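# Put bottles upright on ledges matching cap colour

## Task

For every bottle, set it upright on the wall ledge whose coloured label strip is the same colour as that bottle's cap, so that the bottle's entire bottom rests on the ledge.

## Robot and tools

ROBOT. There are two seven-joint arms, left_arm and right_arm. Each has a two-finger parallel gripper. A gripper's fingers point along its own +z axis and close along its own y axis. end_effector_position is the point midway between the finger pads when they are shut, just under 1 cm short of the fingertips. While closing, the fingertips reach about 17 mm further along +z, mostly while the pads are still more than 70 mm apart. A gripper pose does not fix the elbow, so a big wrist turn can swing it.

FRAME. All positions and orientations use one scene frame. Its origin lies on the plane z = 0, under the midpoint between the arm bases, which sit 0.70 m higher. +x points forward, the direction both arms face; +z points up; left_arm is on the +y side. Image left and right do not match the arm names. Reported poses can be a few centimetres off, more at long reach.

THE ROW. Every motion command is built from rows of 16 plain numbers covering both arms, even if only one moves: left_arm x, y, z, qw, qx, qy, qz, opening, then right_arm in the same order. x, y, z are an absolute target in metres for that gripper's end_effector_position; qw, qx, qy, qz are an absolute target orientation quaternion, w first, both in the scene frame. opening runs from -1 (closed) to +1 (fully open, 0.145 m). To keep an orientation steady, repeat one fixed quaternion in every row rather than copying the drifting reported one. To park an arm, keep resending the pose last reported before it stopped, plus its wanted opening; sending the measured pose also relaxes a press. Any opening you send, including 0, is a command, so resend the present one (see Tool commands) to leave a gripper alone. Going from fully open to closed needs at least about 0.5 s.

CONTROL. Each step, the commanded orientation is clipped to within 32 degrees of the measured one, and the joints are driven toward it by damped inverse kinematics, position taking priority. A single action may fall short; the Hand target line in a result shows where each arm is actually being sent, so command the remainder next.

TOOLS.
execute_actions(actions, cameras): actions is a list of actions; each action is a table of at most 15 rows, each row lasting one 1/30 s control step; if shorter, its final row is held until 15 steps pass. An empty list just reports state and images. An action is rejected for both arms if any target lies over 0.6 m from that gripper's current position along any of the gripper's own axes; the entire call is rejected if an action is malformed or the first fails that check against the latest reported state. cameras selects images: omitted, null or ["all"] gives all, [] gives none; unknown names invalidate the call.
move(target, speed, blend, opening_speed, blocking, cameras): target is one 16-number row or a list of up to 15 rows (absolute poses, no 0.6 m limit). Grippers follow straight lines from their Hand target, turning the short way, with no avoidance of objects or of the other arm. speed is m/s, 0.002 to 1.1, default 0.25 (turning up to twice that in rad/s), one value or one per target. blend in metres rounds corners at intermediate targets; 0 (default) passes through them. opening_speed is opening units per second, at least 0.2. The first target's openings apply immediately; a later target's openings apply on arrival once everything is still. Paths take at least 0.5 s and are cut off after 10 s. Grippers lag and can overshoot speed, especially with a nearly straight arm. blocking=false returns after about 0.5 s while the move continues; a new move replaces a running one. The result adds a move: line: done, off_target, moving, held or fault, plus limits=paced (pose clipped) or limits=held (steps withheld). Arms not named in the ending are done (within 3 mm and 2 degrees). Neither done nor off_target tells you about contact.
wait(seconds, cameras): 0 to 10 s, arms keep their last commands; a running move goes on.
stop(cameras): brakes the running move; faster moves need more room.
zoom_image(camera, region): camera is cam_high or cam_low; region is [x0, y0, x1, y1] in pixels from the top-left, at most 504 by 504, of that camera's latest image.
read_manual(section): returns licence texts only; moves nothing.
finished_scene(scene): ends the current scene irreversibly; scene is its integer number. The goal must hold with the robot let go.

RESULTS. Each arm lists end_effector_position, end_effector_quat_wxyz, Hand target, Tool commands, grip_measured (measured opening on the -1..+1 scale), Joint positions (last entry is the opening in metres), Joint velocities ("within noise" means effectively still) and Joint torques (total drive output including gravity, with offsets and noise; entries 3 and 4 wrap at ±28 N m). Calls with actions also list some per-step positions. MOTOR HOT warns of heating; OVER-TEMPERATURE FAULT means the arm stopped and went limp at the hot joints for 30 to 60 s or more. Cameras cam_high and cam_low are both 896x504, with calibration given in the scene frame.

GRIPPING. Hold an object by commanding an opening clearly below grip_measured; lower squeezes harder, up to about 10 N per pad on objects up to about 11 cm wide. Fast closing squeezes harder.

AVOID. Pushing or knocking anything off the work area; collisions or presses between the arms (the clearance check does not guard the grippers, housings or wrist cameras against each other, and closing on the other arm's fingers counts); fast contacts and targets placed deep beyond a contact; dropping objects or releasing them while they move; holding loads, stretching an arm or pushing at unreachable poses for long, which heats motors. Loose objects may occasionally be nudged by an outside push.

Each tool is called after "Call:" by a JSON object that holds its "api" and its "payload", one argument or row to a line.

## Session

Call:
{"api": "zoom_image", "payload": {
  "camera": "cam_high",
  "region": [420, 180, 680, 420]
}}

Call:
{"api": "zoom_image", "payload": {
  "camera": "cam_low",
  "region": [320, 130, 620, 400]
}}

There is no camera image to zoom into. zoom_image works after the next result that has camera images. Camera images come with the result of a call that names cameras in "cameras".

There is no camera image to zoom into. zoom_image works after the next result that has camera images. Camera images come with the result of a call that names cameras in "cameras".

Call:
{"api": "execute_actions", "payload": {
  "actions": []
}}

Call:
{"api": "zoom_image", "payload": {
  "camera": "cam_high",
  "region": [420, 180, 680, 420]
}}

Call:
{"api": "zoom_image", "payload": {
  "camera": "cam_low",
  "region": [320, 130, 620, 400]
}}

Scene clock: 0.00 s.
left_arm: end_effector_position=(+0.2239, +0.1828, +0.6144) grip_measured=+1.00 end_effector_quat_wxyz=(-0.319, +0.395, -0.515, +0.691) | right_arm: end_effector_position=(+0.4009, -0.1655, +0.3728) grip_measured=+1.00 end_effector_quat_wxyz=(+0.260, +0.265, +0.837, +0.401)
Joint positions: left_arm=[-1.106 0.942 0.535 2.339 -0.48 -0.199 -0.367 0.145] | right_arm=[0.583 0.619 -0.841 0.925 -1.182 -0.496 -0.047 0.145]
Joint velocities: within noise
Joint torques (N m): no reading
Motor temperatures (°C): left_arm=[21 20 22 21 21 23 21] | right_arm=[20 22 22 19 20 19 21]
Hand target: left_arm +0.2239, +0.1828, +0.6144; -0.319, +0.395, -0.515, +0.691 | right_arm +0.4009, -0.1655, +0.3728; +0.260, +0.265, +0.837, +0.401
Tool commands: left_gripper/opening=+1.0 right_gripper/opening=+1.0

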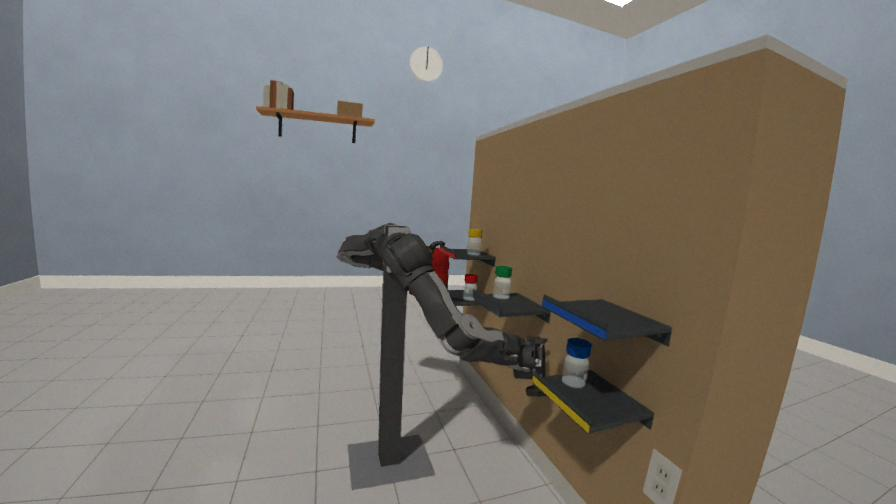

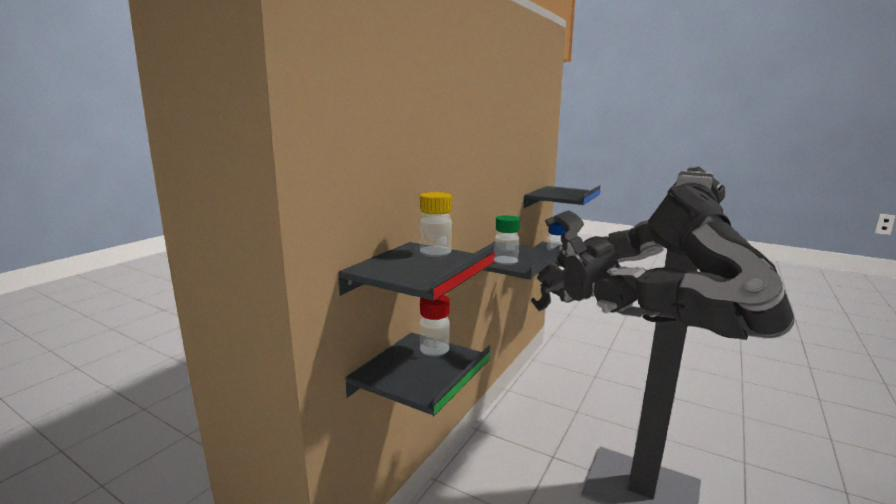

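Scaled by 1.938 from the camera's 896x504 image, which has a finer 1280x720 frame.

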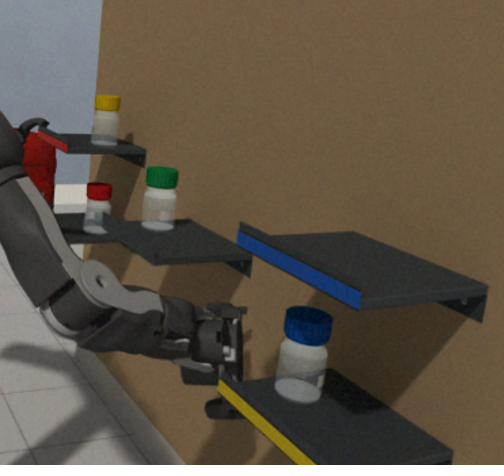

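Scaled by 1.680 from the camera's 896x504 image, which has a finer 1280x720 frame.

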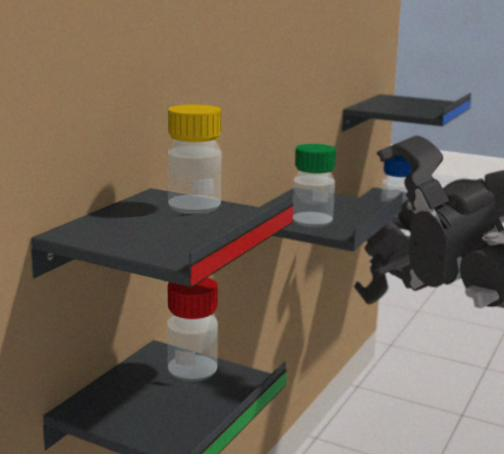

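Call:
{"api": "move", "payload": {
  "target": [
    [0.22,0.2,0.61,-0.319,0.395,-0.515,0.691,1,0.25,-0.17,0.38,0.260,0.265,0.837,0.401,1],
    [0.22,0.22,0.6,0,0.7071,0,0.7071,1,0.22,-0.25,0.52,0,0.7071,0,0.7071,1]
  ],
  "speed": 0.4
}}

Call:
{"api": "zoom_image", "payload": {
  "camera": "cam_high",
  "region": [420, 200, 680, 440]
}}

Call:
{"api": "zoom_image", "payload": {
  "camera": "cam_low",
  "region": [320, 150, 640, 420]
}}

Scene clock: 25.97 s.
left_arm: end_effector_position=(+0.2203, +0.2215, +0.5987) grip_measured=+1.00 end_effector_quat_wxyz=(+0.024, +0.666, -0.025, +0.745) | right_arm: end_effector_position=(+0.2196, -0.2495, +0.5186) grip_measured=+1.00 end_effector_quat_wxyz=(+0.000, +0.709, +0.002, +0.705)
Joint positions: left_arm=[-1.121 0.818 0.406 2.429 0.686 -0.339 -0.34 0.145] | right_arm=[-1.054 1.12 0.04 2.14 0.643 -0.638 -0.626 0.145]
Joint velocities: within noise
Joint torques (N m): left_arm=[-0.83 2.41 1.7 4.62 0.02 -0.66 0.22] | right_arm=[-0.09 2.6 3.06 3.17 -0.1 -0.45 -0.01]
Motor temperatures (°C): left_arm=[21 21 22 21 21 23 21] | right_arm=[22 22 22 19 20 19 21]
Hand target: left_arm +0.2203, +0.2203, +0.5996; +0.027, +0.665, -0.027, +0.745 | right_arm +0.2201, -0.2499, +0.5201; +0.000, +0.707, +0.000, +0.707
Off the commanded pose: left_arm 0.002 m, 7 deg | right_arm 0.002 m, 0 deg.
joint sent to its limit (left arm) — joint 4 (elbow), upper limit, where the elbow is as bent as it goes. The joint targets are off in orientation, not in position.
move: off_target (left_arm)

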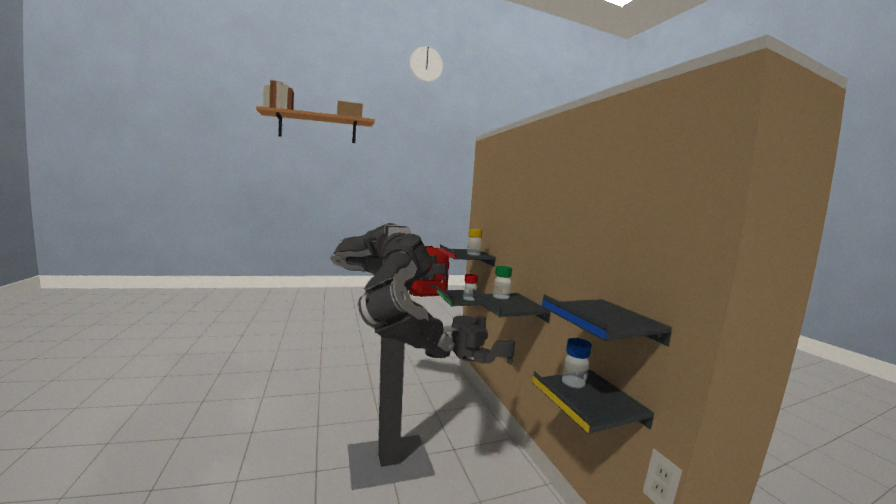

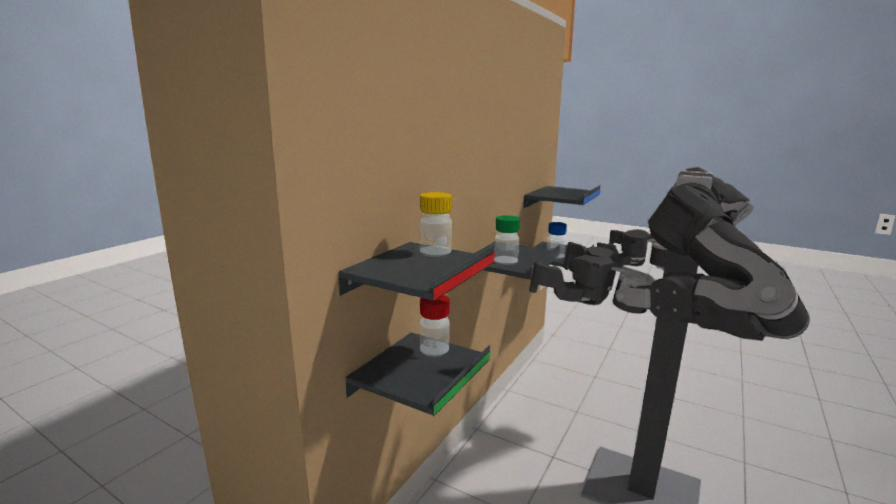

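Scaled by 1.938 from the camera's 896x504 image, which has a finer 1280x720 frame.

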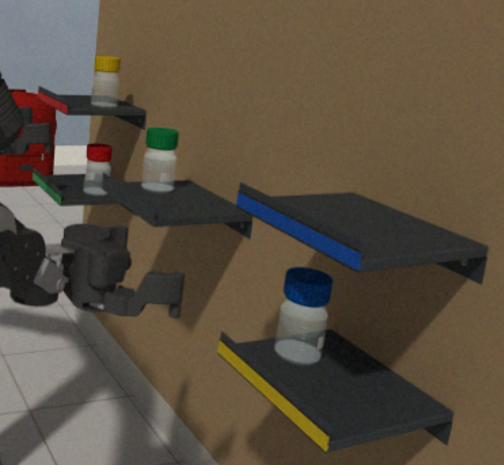

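Scaled by 1.575 from the camera's 896x504 image, which has a finer 1280x720 frame.

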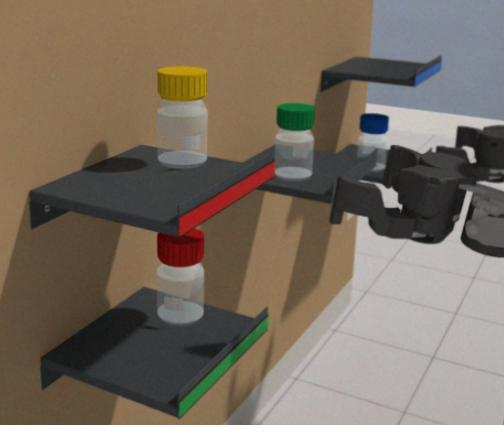

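Call:
{"api": "zoom_image", "payload": {
  "camera": "cam_low",
  "region": [470, 200, 570, 300]
}}

Call:
{"api": "zoom_image", "payload": {
  "camera": "cam_high",
  "region": [435, 250, 555, 330]
}}

Scaled by 5.040 from the camera's 896x504 image, which has a finer 1280x720 frame.

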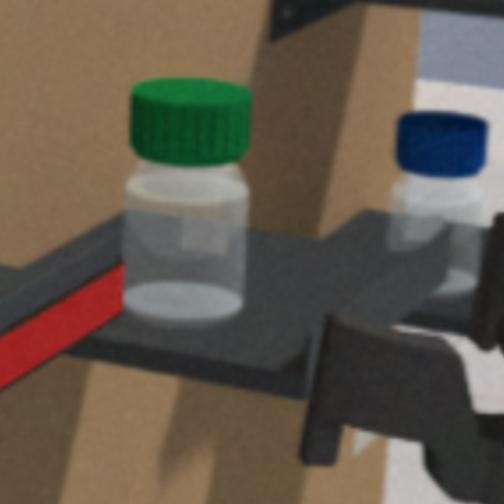

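Scaled by 4.200 from the camera's 896x504 image, which has a finer 1280x720 frame.

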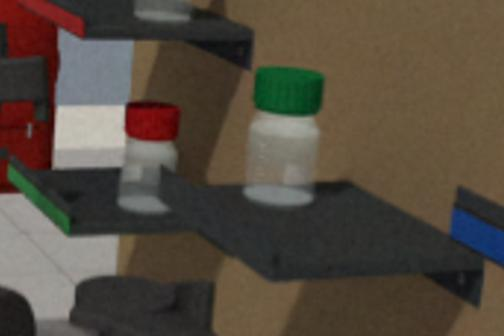

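Call:
{"api": "move", "payload": {
  "target": [
    [0.255,0.339,0.672,0,0.7071,0,0.7071,1,0.25,-0.3465,0.479,0,0.7071,0,0.7071,1],
    [0.394,0.339,0.672,0,0.7071,0,0.7071,1,0.392,-0.3465,0.479,0,0.7071,0,0.7071,1]
  ],
  "speed": [0.3,0.15]
}}

Call:
{"api": "zoom_image", "payload": {
  "camera": "cam_high",
  "region": [440, 200, 640, 420]
}}

Call:
{"api": "zoom_image", "payload": {
  "camera": "cam_low",
  "region": [340, 150, 540, 300]
}}

Scene clock: 100.67 s.
left_arm: end_effector_position=(+0.3943, +0.3387, +0.6774) grip_measured=+1.00 end_effector_quat_wxyz=(+0.002, +0.701, +0.001, +0.713) | right_arm: end_effector_position=(+0.3928, -0.3477, +0.4824) grip_measured=+1.00 end_effector_quat_wxyz=(+0.002, +0.703, -0.003, +0.711)
Joint positions: left_arm=[-1.331 1.661 1.209 1.643 1.584 -0.142 -0.157 0.145] | right_arm=[0.234 0.906 -0.471 1.118 1.028 -0.412 0.096 0.145]
Joint velocities: within noise
Joint torques (N m): left_arm=[4.5 1.94 2.55 0.2 0 -0.42 0.07] | right_arm=[3.89 6.42 2.43 2.03 0.11 -0.26 0.15]
Motor temperatures (°C): left_arm=[21 21 23 23 21 24 21] | right_arm=[20 23 23 20 20 20 21]
Hand target: left_arm +0.3940, +0.3390, +0.6720; +0.000, +0.707, +0.000, +0.707 | right_arm +0.3920, -0.3465, +0.4790; +0.000, +0.707, +0.000, +0.707
Off the commanded pose: left_arm 0.005 m, 1 deg | right_arm 0.004 m, 1 deg.
move: off_target (left_arm, right_arm)

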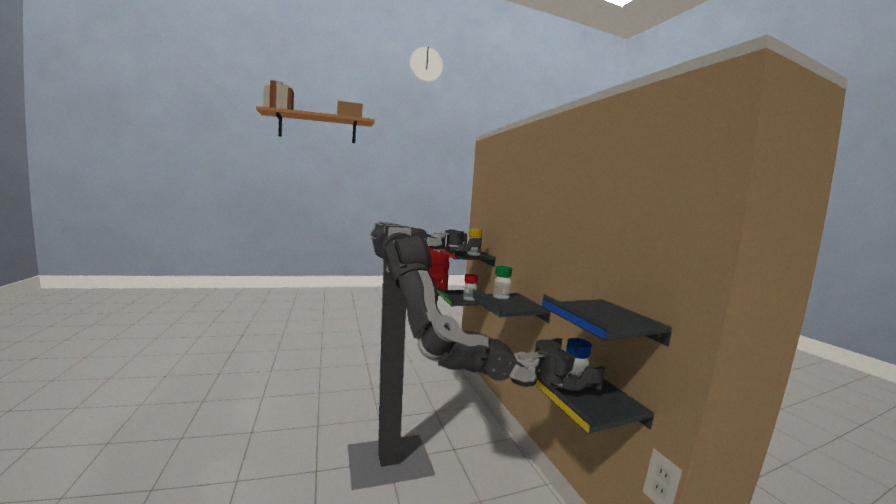

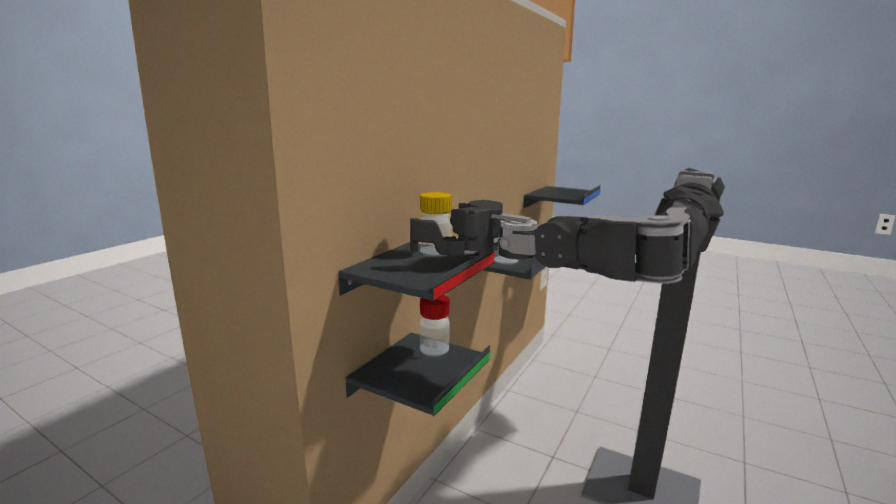

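Scaled by 2.291 from the camera's 896x504 image, which has a finer 1280x720 frame.

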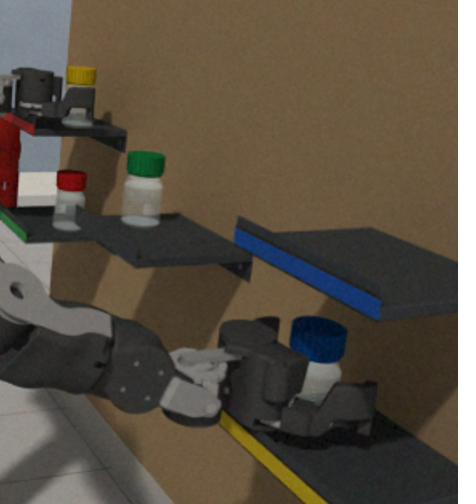

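Scaled by 2.520 from the camera's 896x504 image, which has a finer 1280x720 frame.

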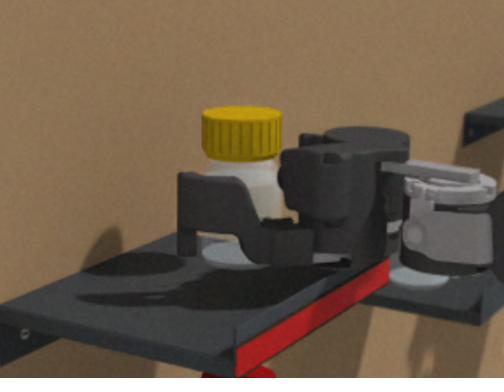

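Call:
{"api": "move", "payload": {
  "target": [
    [0.394,0.339,0.676,0,0.7071,0,0.7071,1,0.392,-0.3465,0.481,0,0.7071,0,0.7071,1],
    [0.394,0.339,0.676,0,0.7071,0,0.7071,-0.6,0.392,-0.3465,0.481,0,0.7071,0,0.7071,-0.6]
  ],
  "speed": 0.1,
  "opening_speed": 0.9
}}

Call:
{"api": "zoom_image", "payload": {
  "camera": "cam_high",
  "region": [440, 200, 640, 420]
}}

Call:
{"api": "zoom_image", "payload": {
  "camera": "cam_low",
  "region": [340, 150, 540, 300]
}}

Scene clock: 117.90 s.
left_arm: end_effector_position=(+0.3943, +0.3382, +0.6761) grip_measured=-0.25 end_effector_quat_wxyz=(+0.001, +0.706, -0.001, +0.708) | right_arm: end_effector_position=(+0.3925, -0.3472, +0.4823) grip_measured=-0.53 end_effector_quat_wxyz=(+0.001, +0.705, -0.001, +0.709)
Joint positions: left_arm=[-1.325 1.661 1.209 1.644 1.584 -0.121 -0.156 0.057] | right_arm=[0.232 0.91 -0.471 1.124 1.029 -0.404 0.095 0.036]
Joint velocities: within noise
Joint torques (N m): left_arm=[6.05 1.6 3.67 0.31 0.05 -0.54 0.05] | right_arm=[4 6.76 2.95 2.62 0.17 -0.33 0.05]
Motor temperatures (°C): left_arm=[21 21 24 22 21 24 21] | right_arm=[21 23 23 20 20 20 21]
Hand target: left_arm +0.3940, +0.3390, +0.6760; +0.000, +0.707, +0.000, +0.707 | right_arm +0.3920, -0.3464, +0.4809; +0.000, +0.707, +0.000, +0.707
Off the commanded pose: left_arm 0.001 m, 0 deg | right_arm 0.002 m, 0 deg.
move: done

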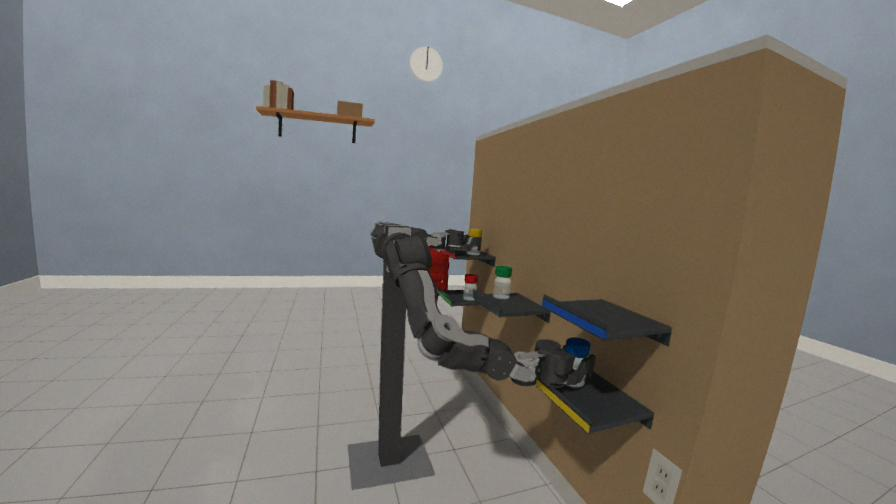

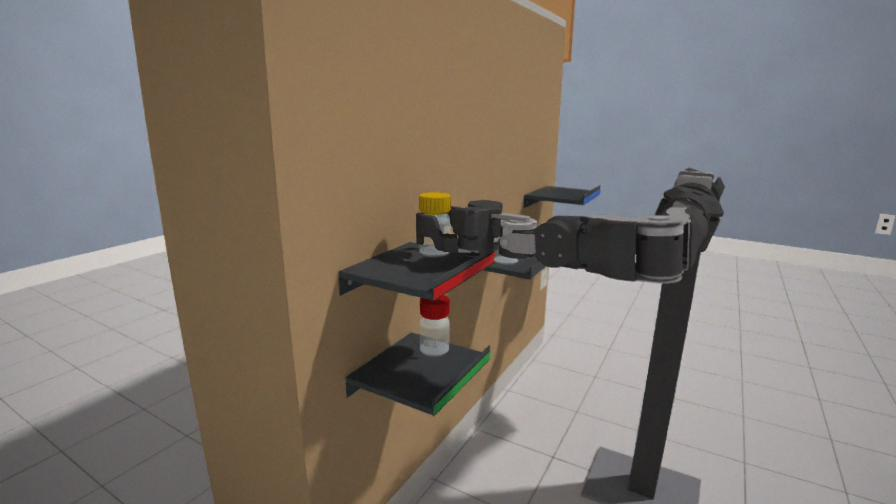

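Scaled by 2.291 from the camera's 896x504 image, which has a finer 1280x720 frame.

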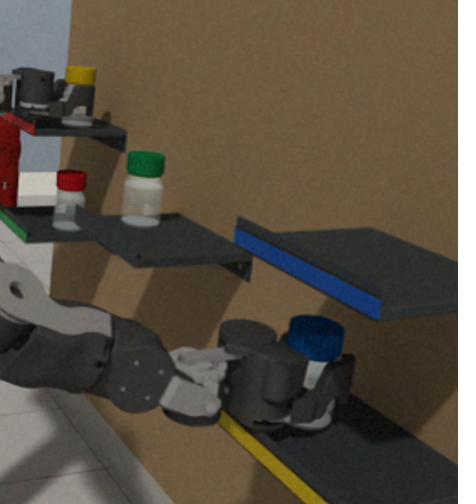

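Scaled by 2.520 from the camera's 896x504 image, which has a finer 1280x720 frame.

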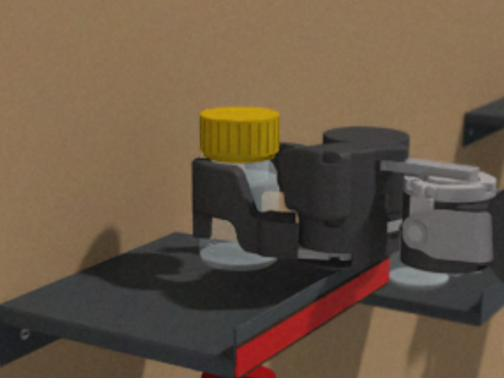

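Call:
{"api": "zoom_image", "payload": {
  "camera": "cam_high",
  "region": [530, 320, 630, 410]
}}

Scaled by 5.040 from the camera's 896x504 image, which has a finer 1280x720 frame.

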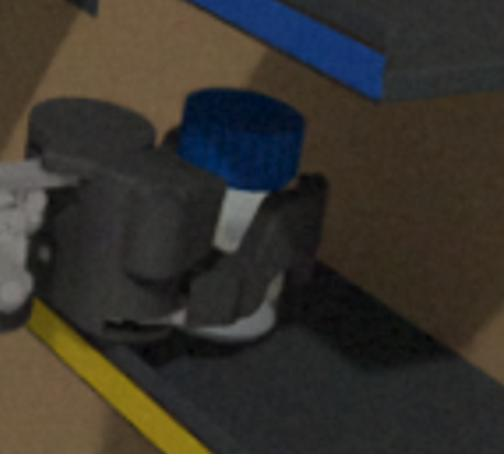

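Call:
{"api": "zoom_image", "payload": {
  "camera": "cam_low",
  "region": [500, 180, 620, 280]
}}

Scaled by 4.200 from the camera's 896x504 image, which has a finer 1280x720 frame.

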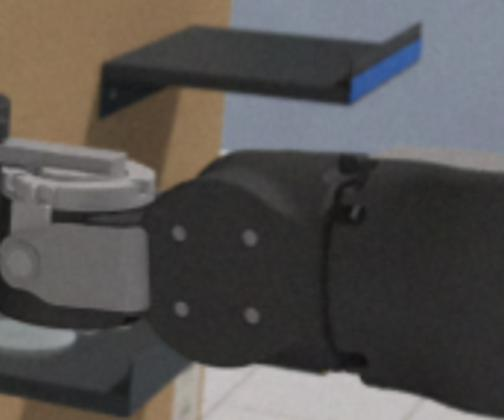

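Call:
{"api": "move", "payload": {
  "target": [
    [0.394,0.339,0.676,0,0.7071,0,0.7071,-0.6,0.392,-0.3465,0.481,0,0.7071,0,0.7071,0.3],
    [0.394,0.339,0.676,0,0.7071,0,0.7071,-0.6,0.374,-0.3465,0.478,0,0.7071,0,0.7071,0.3],
    [0.394,0.339,0.676,0,0.7071,0,0.7071,-0.6,0.374,-0.3465,0.478,0,0.7071,0,0.7071,-0.6]
  ],
  "speed": 0.1,
  "opening_speed": 1
}}

Call:
{"api": "zoom_image", "payload": {
  "camera": "cam_high",
  "region": [530, 320, 630, 410]
}}

Scene clock: 164.30 s.
left_arm: end_effector_position=(+0.3943, +0.3382, +0.6761) grip_measured=-0.25 end_effector_quat_wxyz=(+0.001, +0.706, -0.001, +0.708) | right_arm: end_effector_position=(+0.3753, -0.3455, +0.4817) grip_measured=-0.25 end_effector_quat_wxyz=(-0.001, +0.703, +0.004, +0.711)
Joint positions: left_arm=[-1.325 1.661 1.209 1.644 1.584 -0.121 -0.156 0.057] | right_arm=[0.13 0.955 -0.443 1.203 1.045 -0.446 0.075 0.057]
Joint velocities: within noise
Joint torques (N m): left_arm=[6.03 1.6 3.67 0.31 0.05 -0.54 0.05] | right_arm=[2.76 6.5 3.32 1.98 0.29 -0.3 -0.16]
Motor temperatures (°C): left_arm=[23 21 26 21 21 24 21] | right_arm=[21 24 23 20 20 20 21]
Hand target: left_arm +0.3940, +0.3390, +0.6760; +0.000, +0.707, +0.000, +0.707 | right_arm +0.3740, -0.3464, +0.4780; +0.000, +0.707, +0.000, +0.707
Off the commanded pose: left_arm 0.001 m, 0 deg | right_arm 0.004 m, 1 deg.
move: off_target (right_arm); target 3's new opening was sent with right_arm's hand 0.004 m and 1 deg from that target

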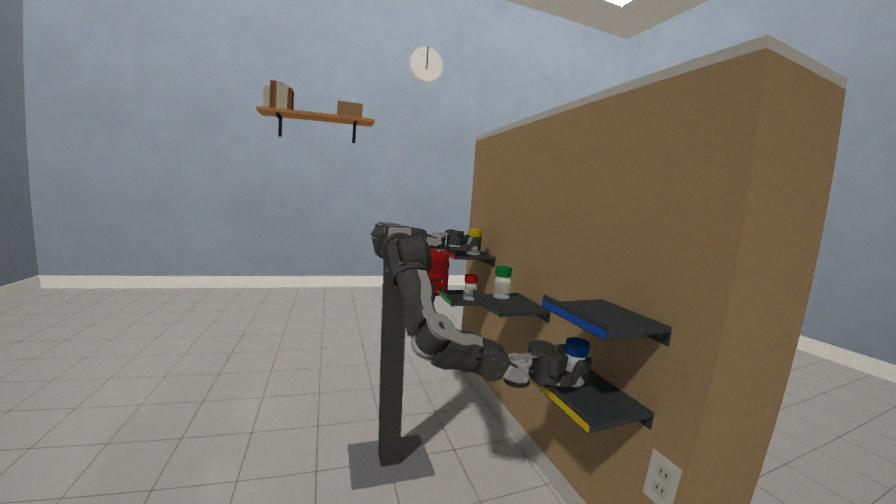

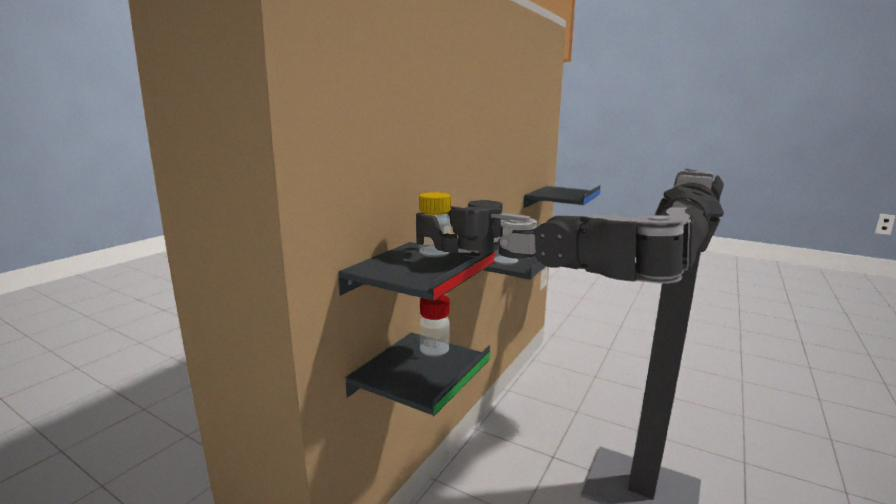

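Scaled by 5.040 from the camera's 896x504 image, which has a finer 1280x720 frame.

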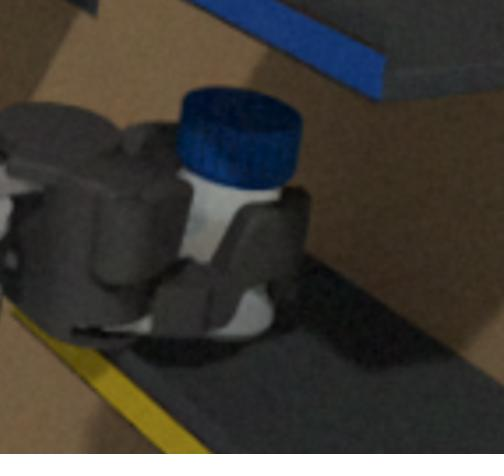

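Call:
{"api": "move", "payload": {
  "target": [
    [0.394,0.339,0.718,0,0.7071,0,0.7071,-0.6,0.374,-0.3465,0.521,0,0.7071,0,0.7071,-0.6],
    [0.262,0.32,0.718,0,0.7071,0,0.7071,-0.6,0.25,-0.3465,0.523,0,0.7071,0,0.7071,-0.6],
    [0.272,0.1,0.66,0.087,0.7017,-0.087,0.7017,-0.6,0.25,-0.37,0.725,0,0.7071,0,0.7071,-0.6],
    [0.275,-0.03,0.625,0.153,0.690,-0.153,0.690,-0.6,0.27,-0.38,0.725,0,0.7071,0,0.7071,-0.6],
    [0.385,-0.055,0.625,0.153,0.690,-0.153,0.690,-0.6,0.382,-0.38,0.725,0,0.7071,0,0.7071,-0.6]
  ],
  "speed": [0.12,0.2,0.25,0.2,0.2]
}}

Call:
{"api": "zoom_image", "payload": {
  "camera": "cam_high",
  "region": [440, 200, 640, 340]
}}

Call:
{"api": "zoom_image", "payload": {
  "camera": "cam_low",
  "region": [460, 150, 640, 300]
}}

Scene clock: 187.10 s.
left_arm: end_effector_position=(+0.3087, +0.0504, +0.6457) grip_measured=-0.25 end_effector_quat_wxyz=(+0.277, +0.694, -0.298, +0.594) | right_arm: end_effector_position=(+0.3818, -0.3801, +0.7214) grip_measured=-0.25 end_effector_quat_wxyz=(+0.003, +0.713, +0.005, +0.702)
Joint positions: left_arm=[-1.407 2.011 1.227 2.169 1.574 -0.067 -0.185 0.057] | right_arm=[-1.311 1.591 1.433 1.519 1.558 0.137 0.037 0.057]
Joint velocities: within noise
Joint torques (N m): left_arm=[5.58 0.73 3.78 0.7 0.06 -0.88 0.25] | right_arm=[3.39 2.39 6.2 0.49 0.21 -0.77 -0.13]
Motor temperatures (°C): left_arm=[23 21 26 21 21 24 21] | right_arm=[21 24 23 20 20 20 21]
Hand target: left_arm +0.3080, +0.0494, +0.6476; +0.281, +0.691, -0.298, +0.596 | right_arm +0.3820, -0.3799, +0.7250; +0.003, +0.707, +0.004, +0.707
Off the commanded pose: left_arm 0.132 m, 25 deg | right_arm 0.004 m, 1 deg.
joint read past its limit (left arm) — joint 2 (shoulder roll), upper limit.
joint sent to its limit (left arm) — joint 1 (shoulder pitch), lower limit; joint 2 (shoulder roll), upper limit. The joint targets are off in position and orientation.
joint sent to its limit (right arm) — joint 1 (shoulder pitch), lower limit; joint 5 (forearm roll), upper limit. The joint targets still meet the commanded pose.
move: off_target (left_arm, right_arm); limits=paced

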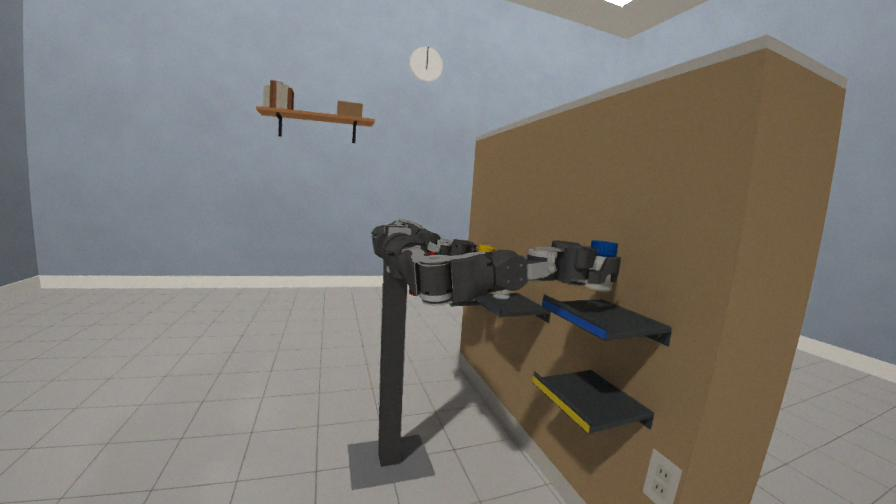

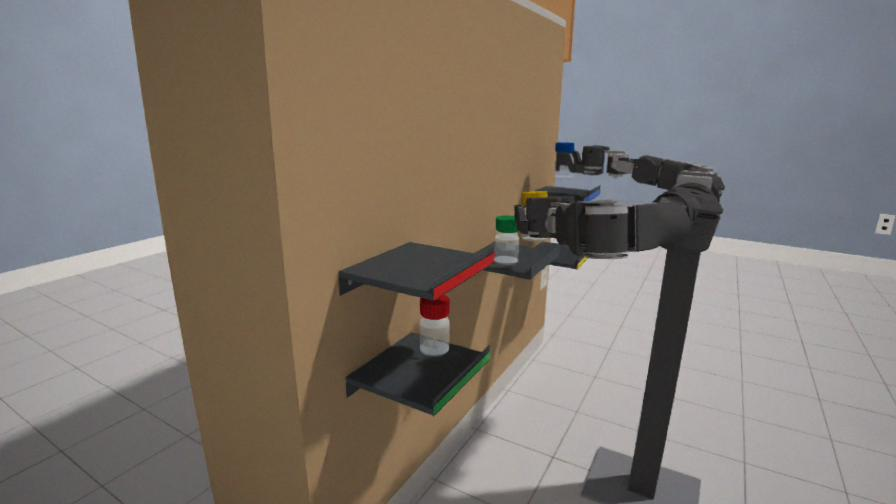

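Scaled by 2.520 from the camera's 896x504 image, which has a finer 1280x720 frame.

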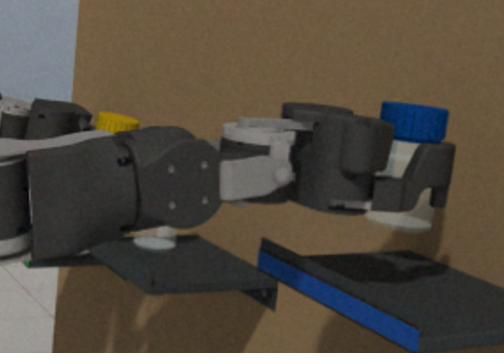

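Scaled by 2.800 from the camera's 896x504 image, which has a finer 1280x720 frame.

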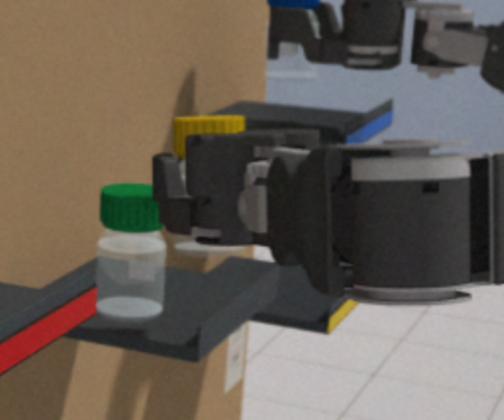

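Call:
{"api": "move", "payload": {
  "target": [
    [0.262,0.08,0.648,0.277,0.694,-0.298,0.594,-0.6,0.382,-0.38,0.70,0,0.7071,0,0.7071,-0.6],
    [0.25,0.24,0.6,0,0.7071,0,0.7071,-0.6,0.382,-0.38,0.68,0,0.7071,0,0.7071,-0.6],
    [0.24,0.23,0.50,0,0.7071,0,0.7071,-0.6,0.382,-0.38,0.68,0,0.7071,0,0.7071,-0.6]
  ],
  "speed": [0.12,0.2,0.2]
}}

Call:
{"api": "zoom_image", "payload": {
  "camera": "cam_high",
  "region": [540, 220, 640, 340]
}}

Call:
{"api": "zoom_image", "payload": {
  "camera": "cam_low",
  "region": [480, 120, 620, 230]
}}

Scene clock: 204.27 s.
left_arm: end_effector_position=(+0.2398, +0.2303, +0.5000) grip_measured=-0.25 end_effector_quat_wxyz=(+0.009, +0.773, -0.048, +0.632) | right_arm: end_effector_position=(+0.3816, -0.3797, +0.6804) grip_measured=-0.25 end_effector_quat_wxyz=(+0.006, +0.709, +0.008, +0.705)
Joint positions: left_arm=[-1.408 1.771 0.193 2.172 0.842 -0.781 -1.019 0.057] | right_arm=[-1.311 1.584 1.237 1.527 1.558 -0.067 0.032 0.057]
Joint velocities: within noise
Joint torques (N m): left_arm=[2.57 0.65 1.57 2.25 -0.27 -0.6 0.2] | right_arm=[3.42 2.73 3.82 0.32 0.21 -0.81 -0.17]
Motor temperatures (°C): left_arm=[23 21 26 21 21 25 21] | right_arm=[21 24 24 19 20 21 21]
Hand target: left_arm +0.2399, +0.2302, +0.5004; +0.012, +0.772, -0.048, +0.634 | right_arm +0.3819, -0.3800, +0.6800; +0.007, +0.708, +0.006, +0.706
Off the commanded pose: left_arm 0.000 m, 13 deg | right_arm 0.001 m, 1 deg.
joint sent to its limit (left arm) — joint 1 (shoulder pitch), lower limit; joint 6 (wrist pitch), lower limit. The joint targets are off in orientation, not in position.
joint sent to its limit (right arm) — joint 1 (shoulder pitch), lower limit; joint 5 (forearm roll), upper limit. The joint targets still meet the commanded pose.
move: off_target (left_arm)

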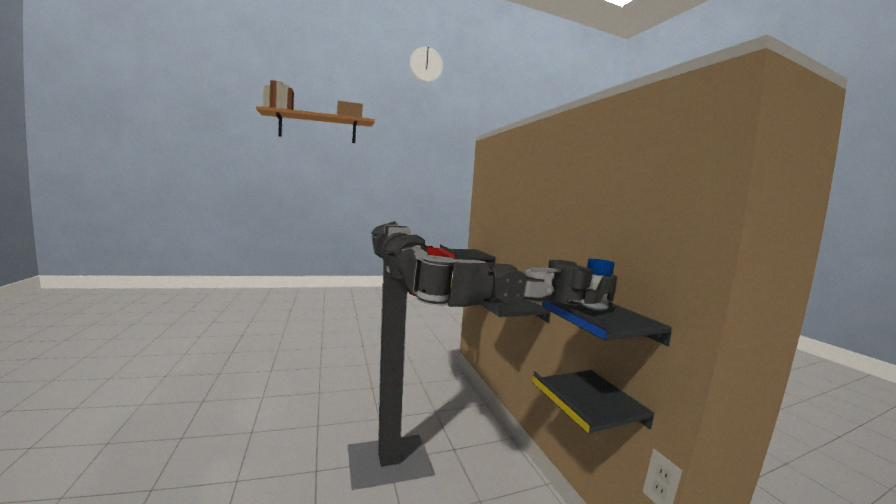

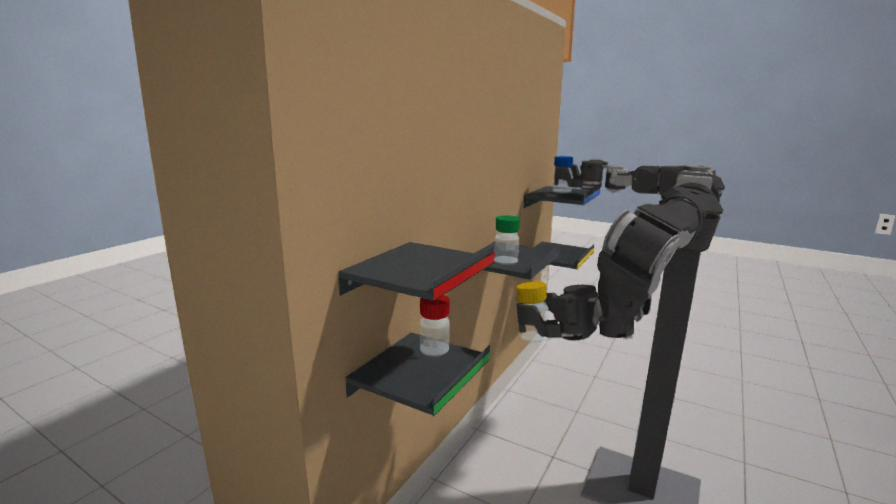

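Scaled by 4.200 from the camera's 896x504 image, which has a finer 1280x720 frame.

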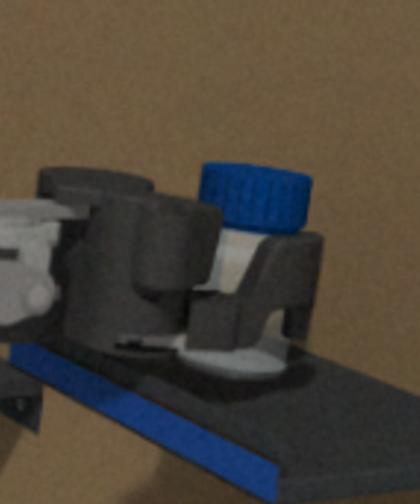

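Scaled by 3.600 from the camera's 896x504 image, which has a finer 1280x720 frame.

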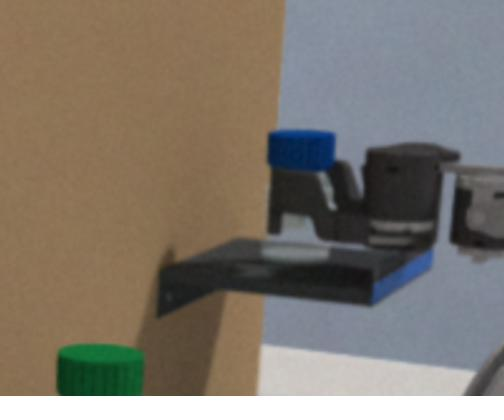

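Call:
{"api": "move", "payload": {
  "target": [
    [0.24,0.2,0.5,-0.299,0.641,0.299,0.641,-0.6,0.382,-0.38,0.675,0,0.7071,0,0.7071,-0.6],
    [0.24,0.17,0.52,0,0.7071,0,0.7071,-0.6,0.382,-0.38,0.674,0,0.7071,0,0.7071,-0.6]
  ],
  "speed": [0.3,0.3]
}}

Call:
{"api": "zoom_image", "payload": {
  "camera": "cam_high",
  "region": [540, 220, 640, 340]
}}

Call:
{"api": "zoom_image", "payload": {
  "camera": "cam_low",
  "region": [480, 120, 620, 230]
}}

Scene clock: 227.80 s.
left_arm: end_effector_position=(+0.2404, +0.1709, +0.5210) grip_measured=-0.25 end_effector_quat_wxyz=(+0.071, +0.776, -0.070, +0.622) | right_arm: end_effector_position=(+0.3816, -0.3795, +0.6747) grip_measured=-0.25 end_effector_quat_wxyz=(+0.006, +0.709, +0.008, +0.705)
Joint positions: left_arm=[-1.407 2.011 0.217 2.335 0.847 -0.772 -1.206 0.057] | right_arm=[-1.311 1.587 1.21 1.526 1.558 -0.095 0.03 0.057]
Joint velocities: within noise
Joint torques (N m): left_arm=[3.47 0.8 0.61 2.25 -0.48 -0.45 0.25] | right_arm=[3.49 2.78 3.77 0.18 0.2 -0.78 -0.17]
Motor temperatures (°C): left_arm=[22 21 25 21 21 25 21] | right_arm=[21 23 24 19 20 21 21]
Hand target: left_arm +0.2400, +0.1705, +0.5205; +0.073, +0.776, -0.072, +0.623 | right_arm +0.3819, -0.3799, +0.6741; +0.008, +0.708, +0.007, +0.706
Off the commanded pose: left_arm 0.001 m, 17 deg | right_arm 0.001 m, 1 deg.
joint read past its limit (left arm) — joint 2 (shoulder roll), upper limit.
joint sent to its limit (left arm) — joint 1 (shoulder pitch), lower limit; joint 2 (shoulder roll), upper limit. The joint targets are off in orientation, not in position.
joint sent to its limit (right arm) — joint 1 (shoulder pitch), lower limit; joint 5 (forearm roll), upper limit. The joint targets still meet the commanded pose.
move: off_target (left_arm); limits=paced

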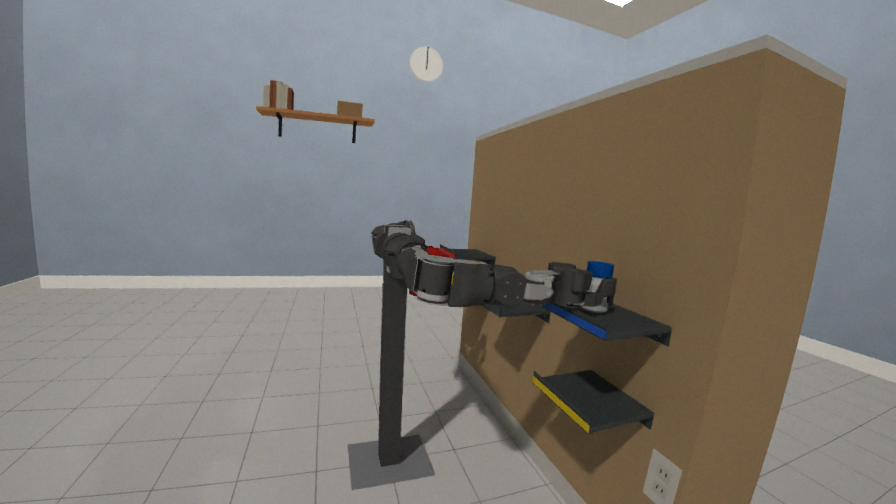

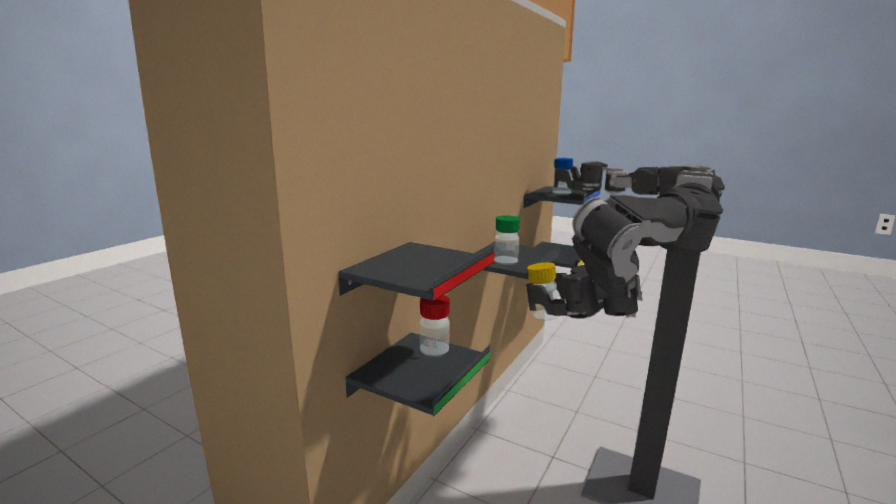

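Scaled by 4.200 from the camera's 896x504 image, which has a finer 1280x720 frame.

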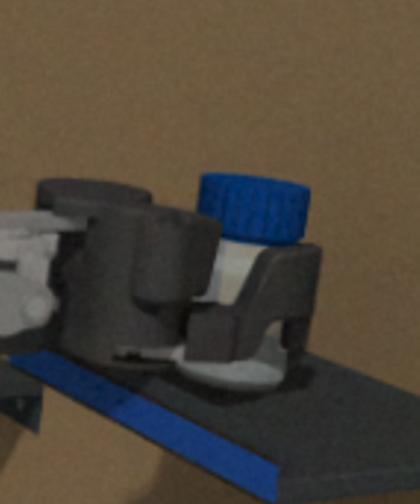

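Scaled by 3.600 from the camera's 896x504 image, which has a finer 1280x720 frame.

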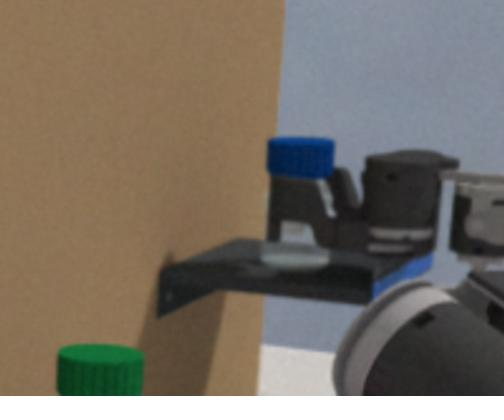

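Call:
{"api": "move", "payload": {
  "target": [
    [0.25,0.16,0.40,0,0.7071,0,0.7071,-0.6,0.382,-0.38,0.670,0,0.7071,0,0.7071,-0.6],
    [0.25,0.14,0.3,0,0.7071,0,0.7071,-0.6,0.382,-0.38,0.668,0,0.7071,0,0.7071,-0.6]
  ],
  "speed": [0.3,0.3]
}}

Call:
{"api": "zoom_image", "payload": {
  "camera": "cam_high",
  "region": [540, 220, 640, 340]
}}

Call:
{"api": "zoom_image", "payload": {
  "camera": "cam_low",
  "region": [480, 120, 620, 230]
}}

Scene clock: 248.30 s.
left_arm: end_effector_position=(+0.2128, +0.1890, +0.3949) grip_measured=-0.25 end_effector_quat_wxyz=(+0.163, +0.924, -0.218, +0.270) | right_arm: end_effector_position=(+0.3818, -0.3794, +0.6741) grip_measured=-0.25 end_effector_quat_wxyz=(+0.007, +0.702, +0.008, +0.712)
Joint positions: left_arm=[-1.407 2.011 0.298 1.94 1.584 -0.173 -0.105 0.057] | right_arm=[-1.309 1.59 1.189 1.524 1.561 -0.136 0.028 0.057]
Joint velocities: within noise
Joint torques (N m): left_arm=[4.34 1.04 1.06 1.31 0.11 -0.62 0.39] | right_arm=[3.1 2.49 2.19 0.31 0.15 -0.43 -0.17]
Motor temperatures (°C): left_arm=[22 21 24 21 22 24 21] | right_arm=[21 23 24 19 20 21 21]
Hand target: left_arm +0.2123, +0.1887, +0.3946; +0.166, +0.923, -0.216, +0.271 | right_arm +0.3818, -0.3799, +0.6681; +0.009, +0.708, +0.007, +0.706
Off the commanded pose: left_arm 0.113 m, 65 deg; orientation clipped | right_arm 0.006 m, 1 deg.
joint read past its limit (left arm) — joint 2 (shoulder roll), upper limit.
joint read past its limit (right arm) — joint 5 (forearm roll), upper limit.
joint sent to its limit (left arm) — joint 1 (shoulder pitch), lower limit; joint 2 (shoulder roll), upper limit; joint 5 (forearm roll), upper limit. The joint targets are off in position and orientation.
joint sent to its limit (right arm) — joint 1 (shoulder pitch), lower limit; joint 5 (forearm roll), upper limit. The joint targets still meet the commanded pose.
move: off_target (left_arm, right_arm); limits=paced

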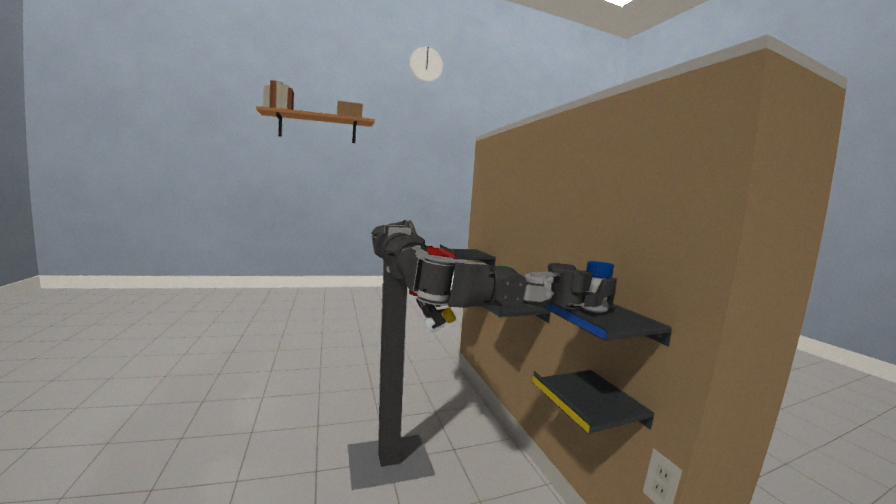

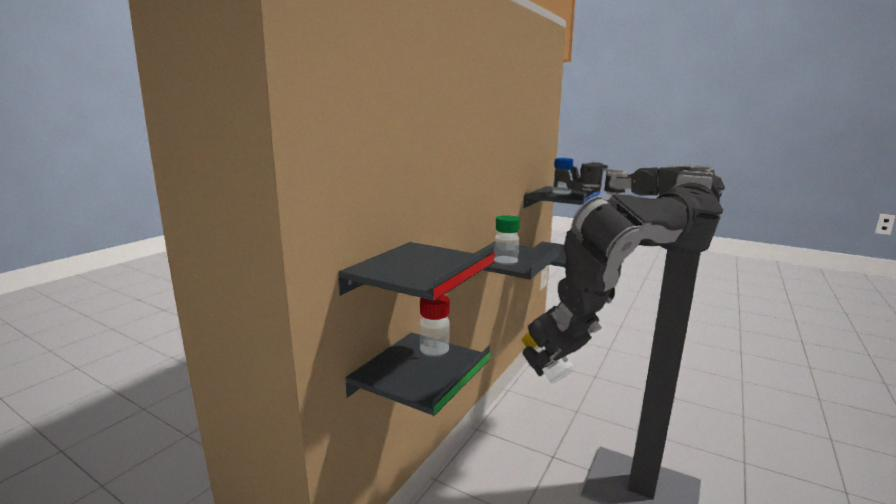

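Scaled by 4.200 from the camera's 896x504 image, which has a finer 1280x720 frame.

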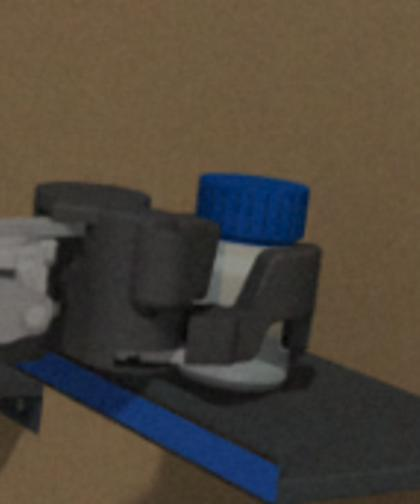

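Scaled by 3.600 from the camera's 896x504 image, which has a finer 1280x720 frame.

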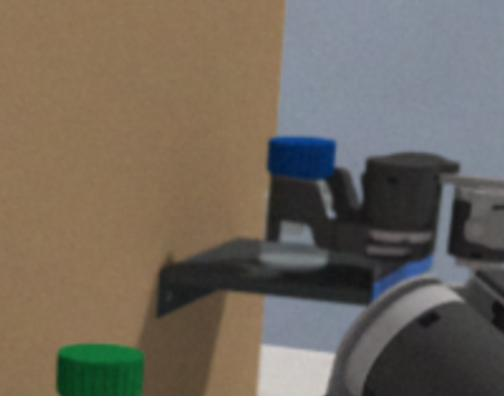

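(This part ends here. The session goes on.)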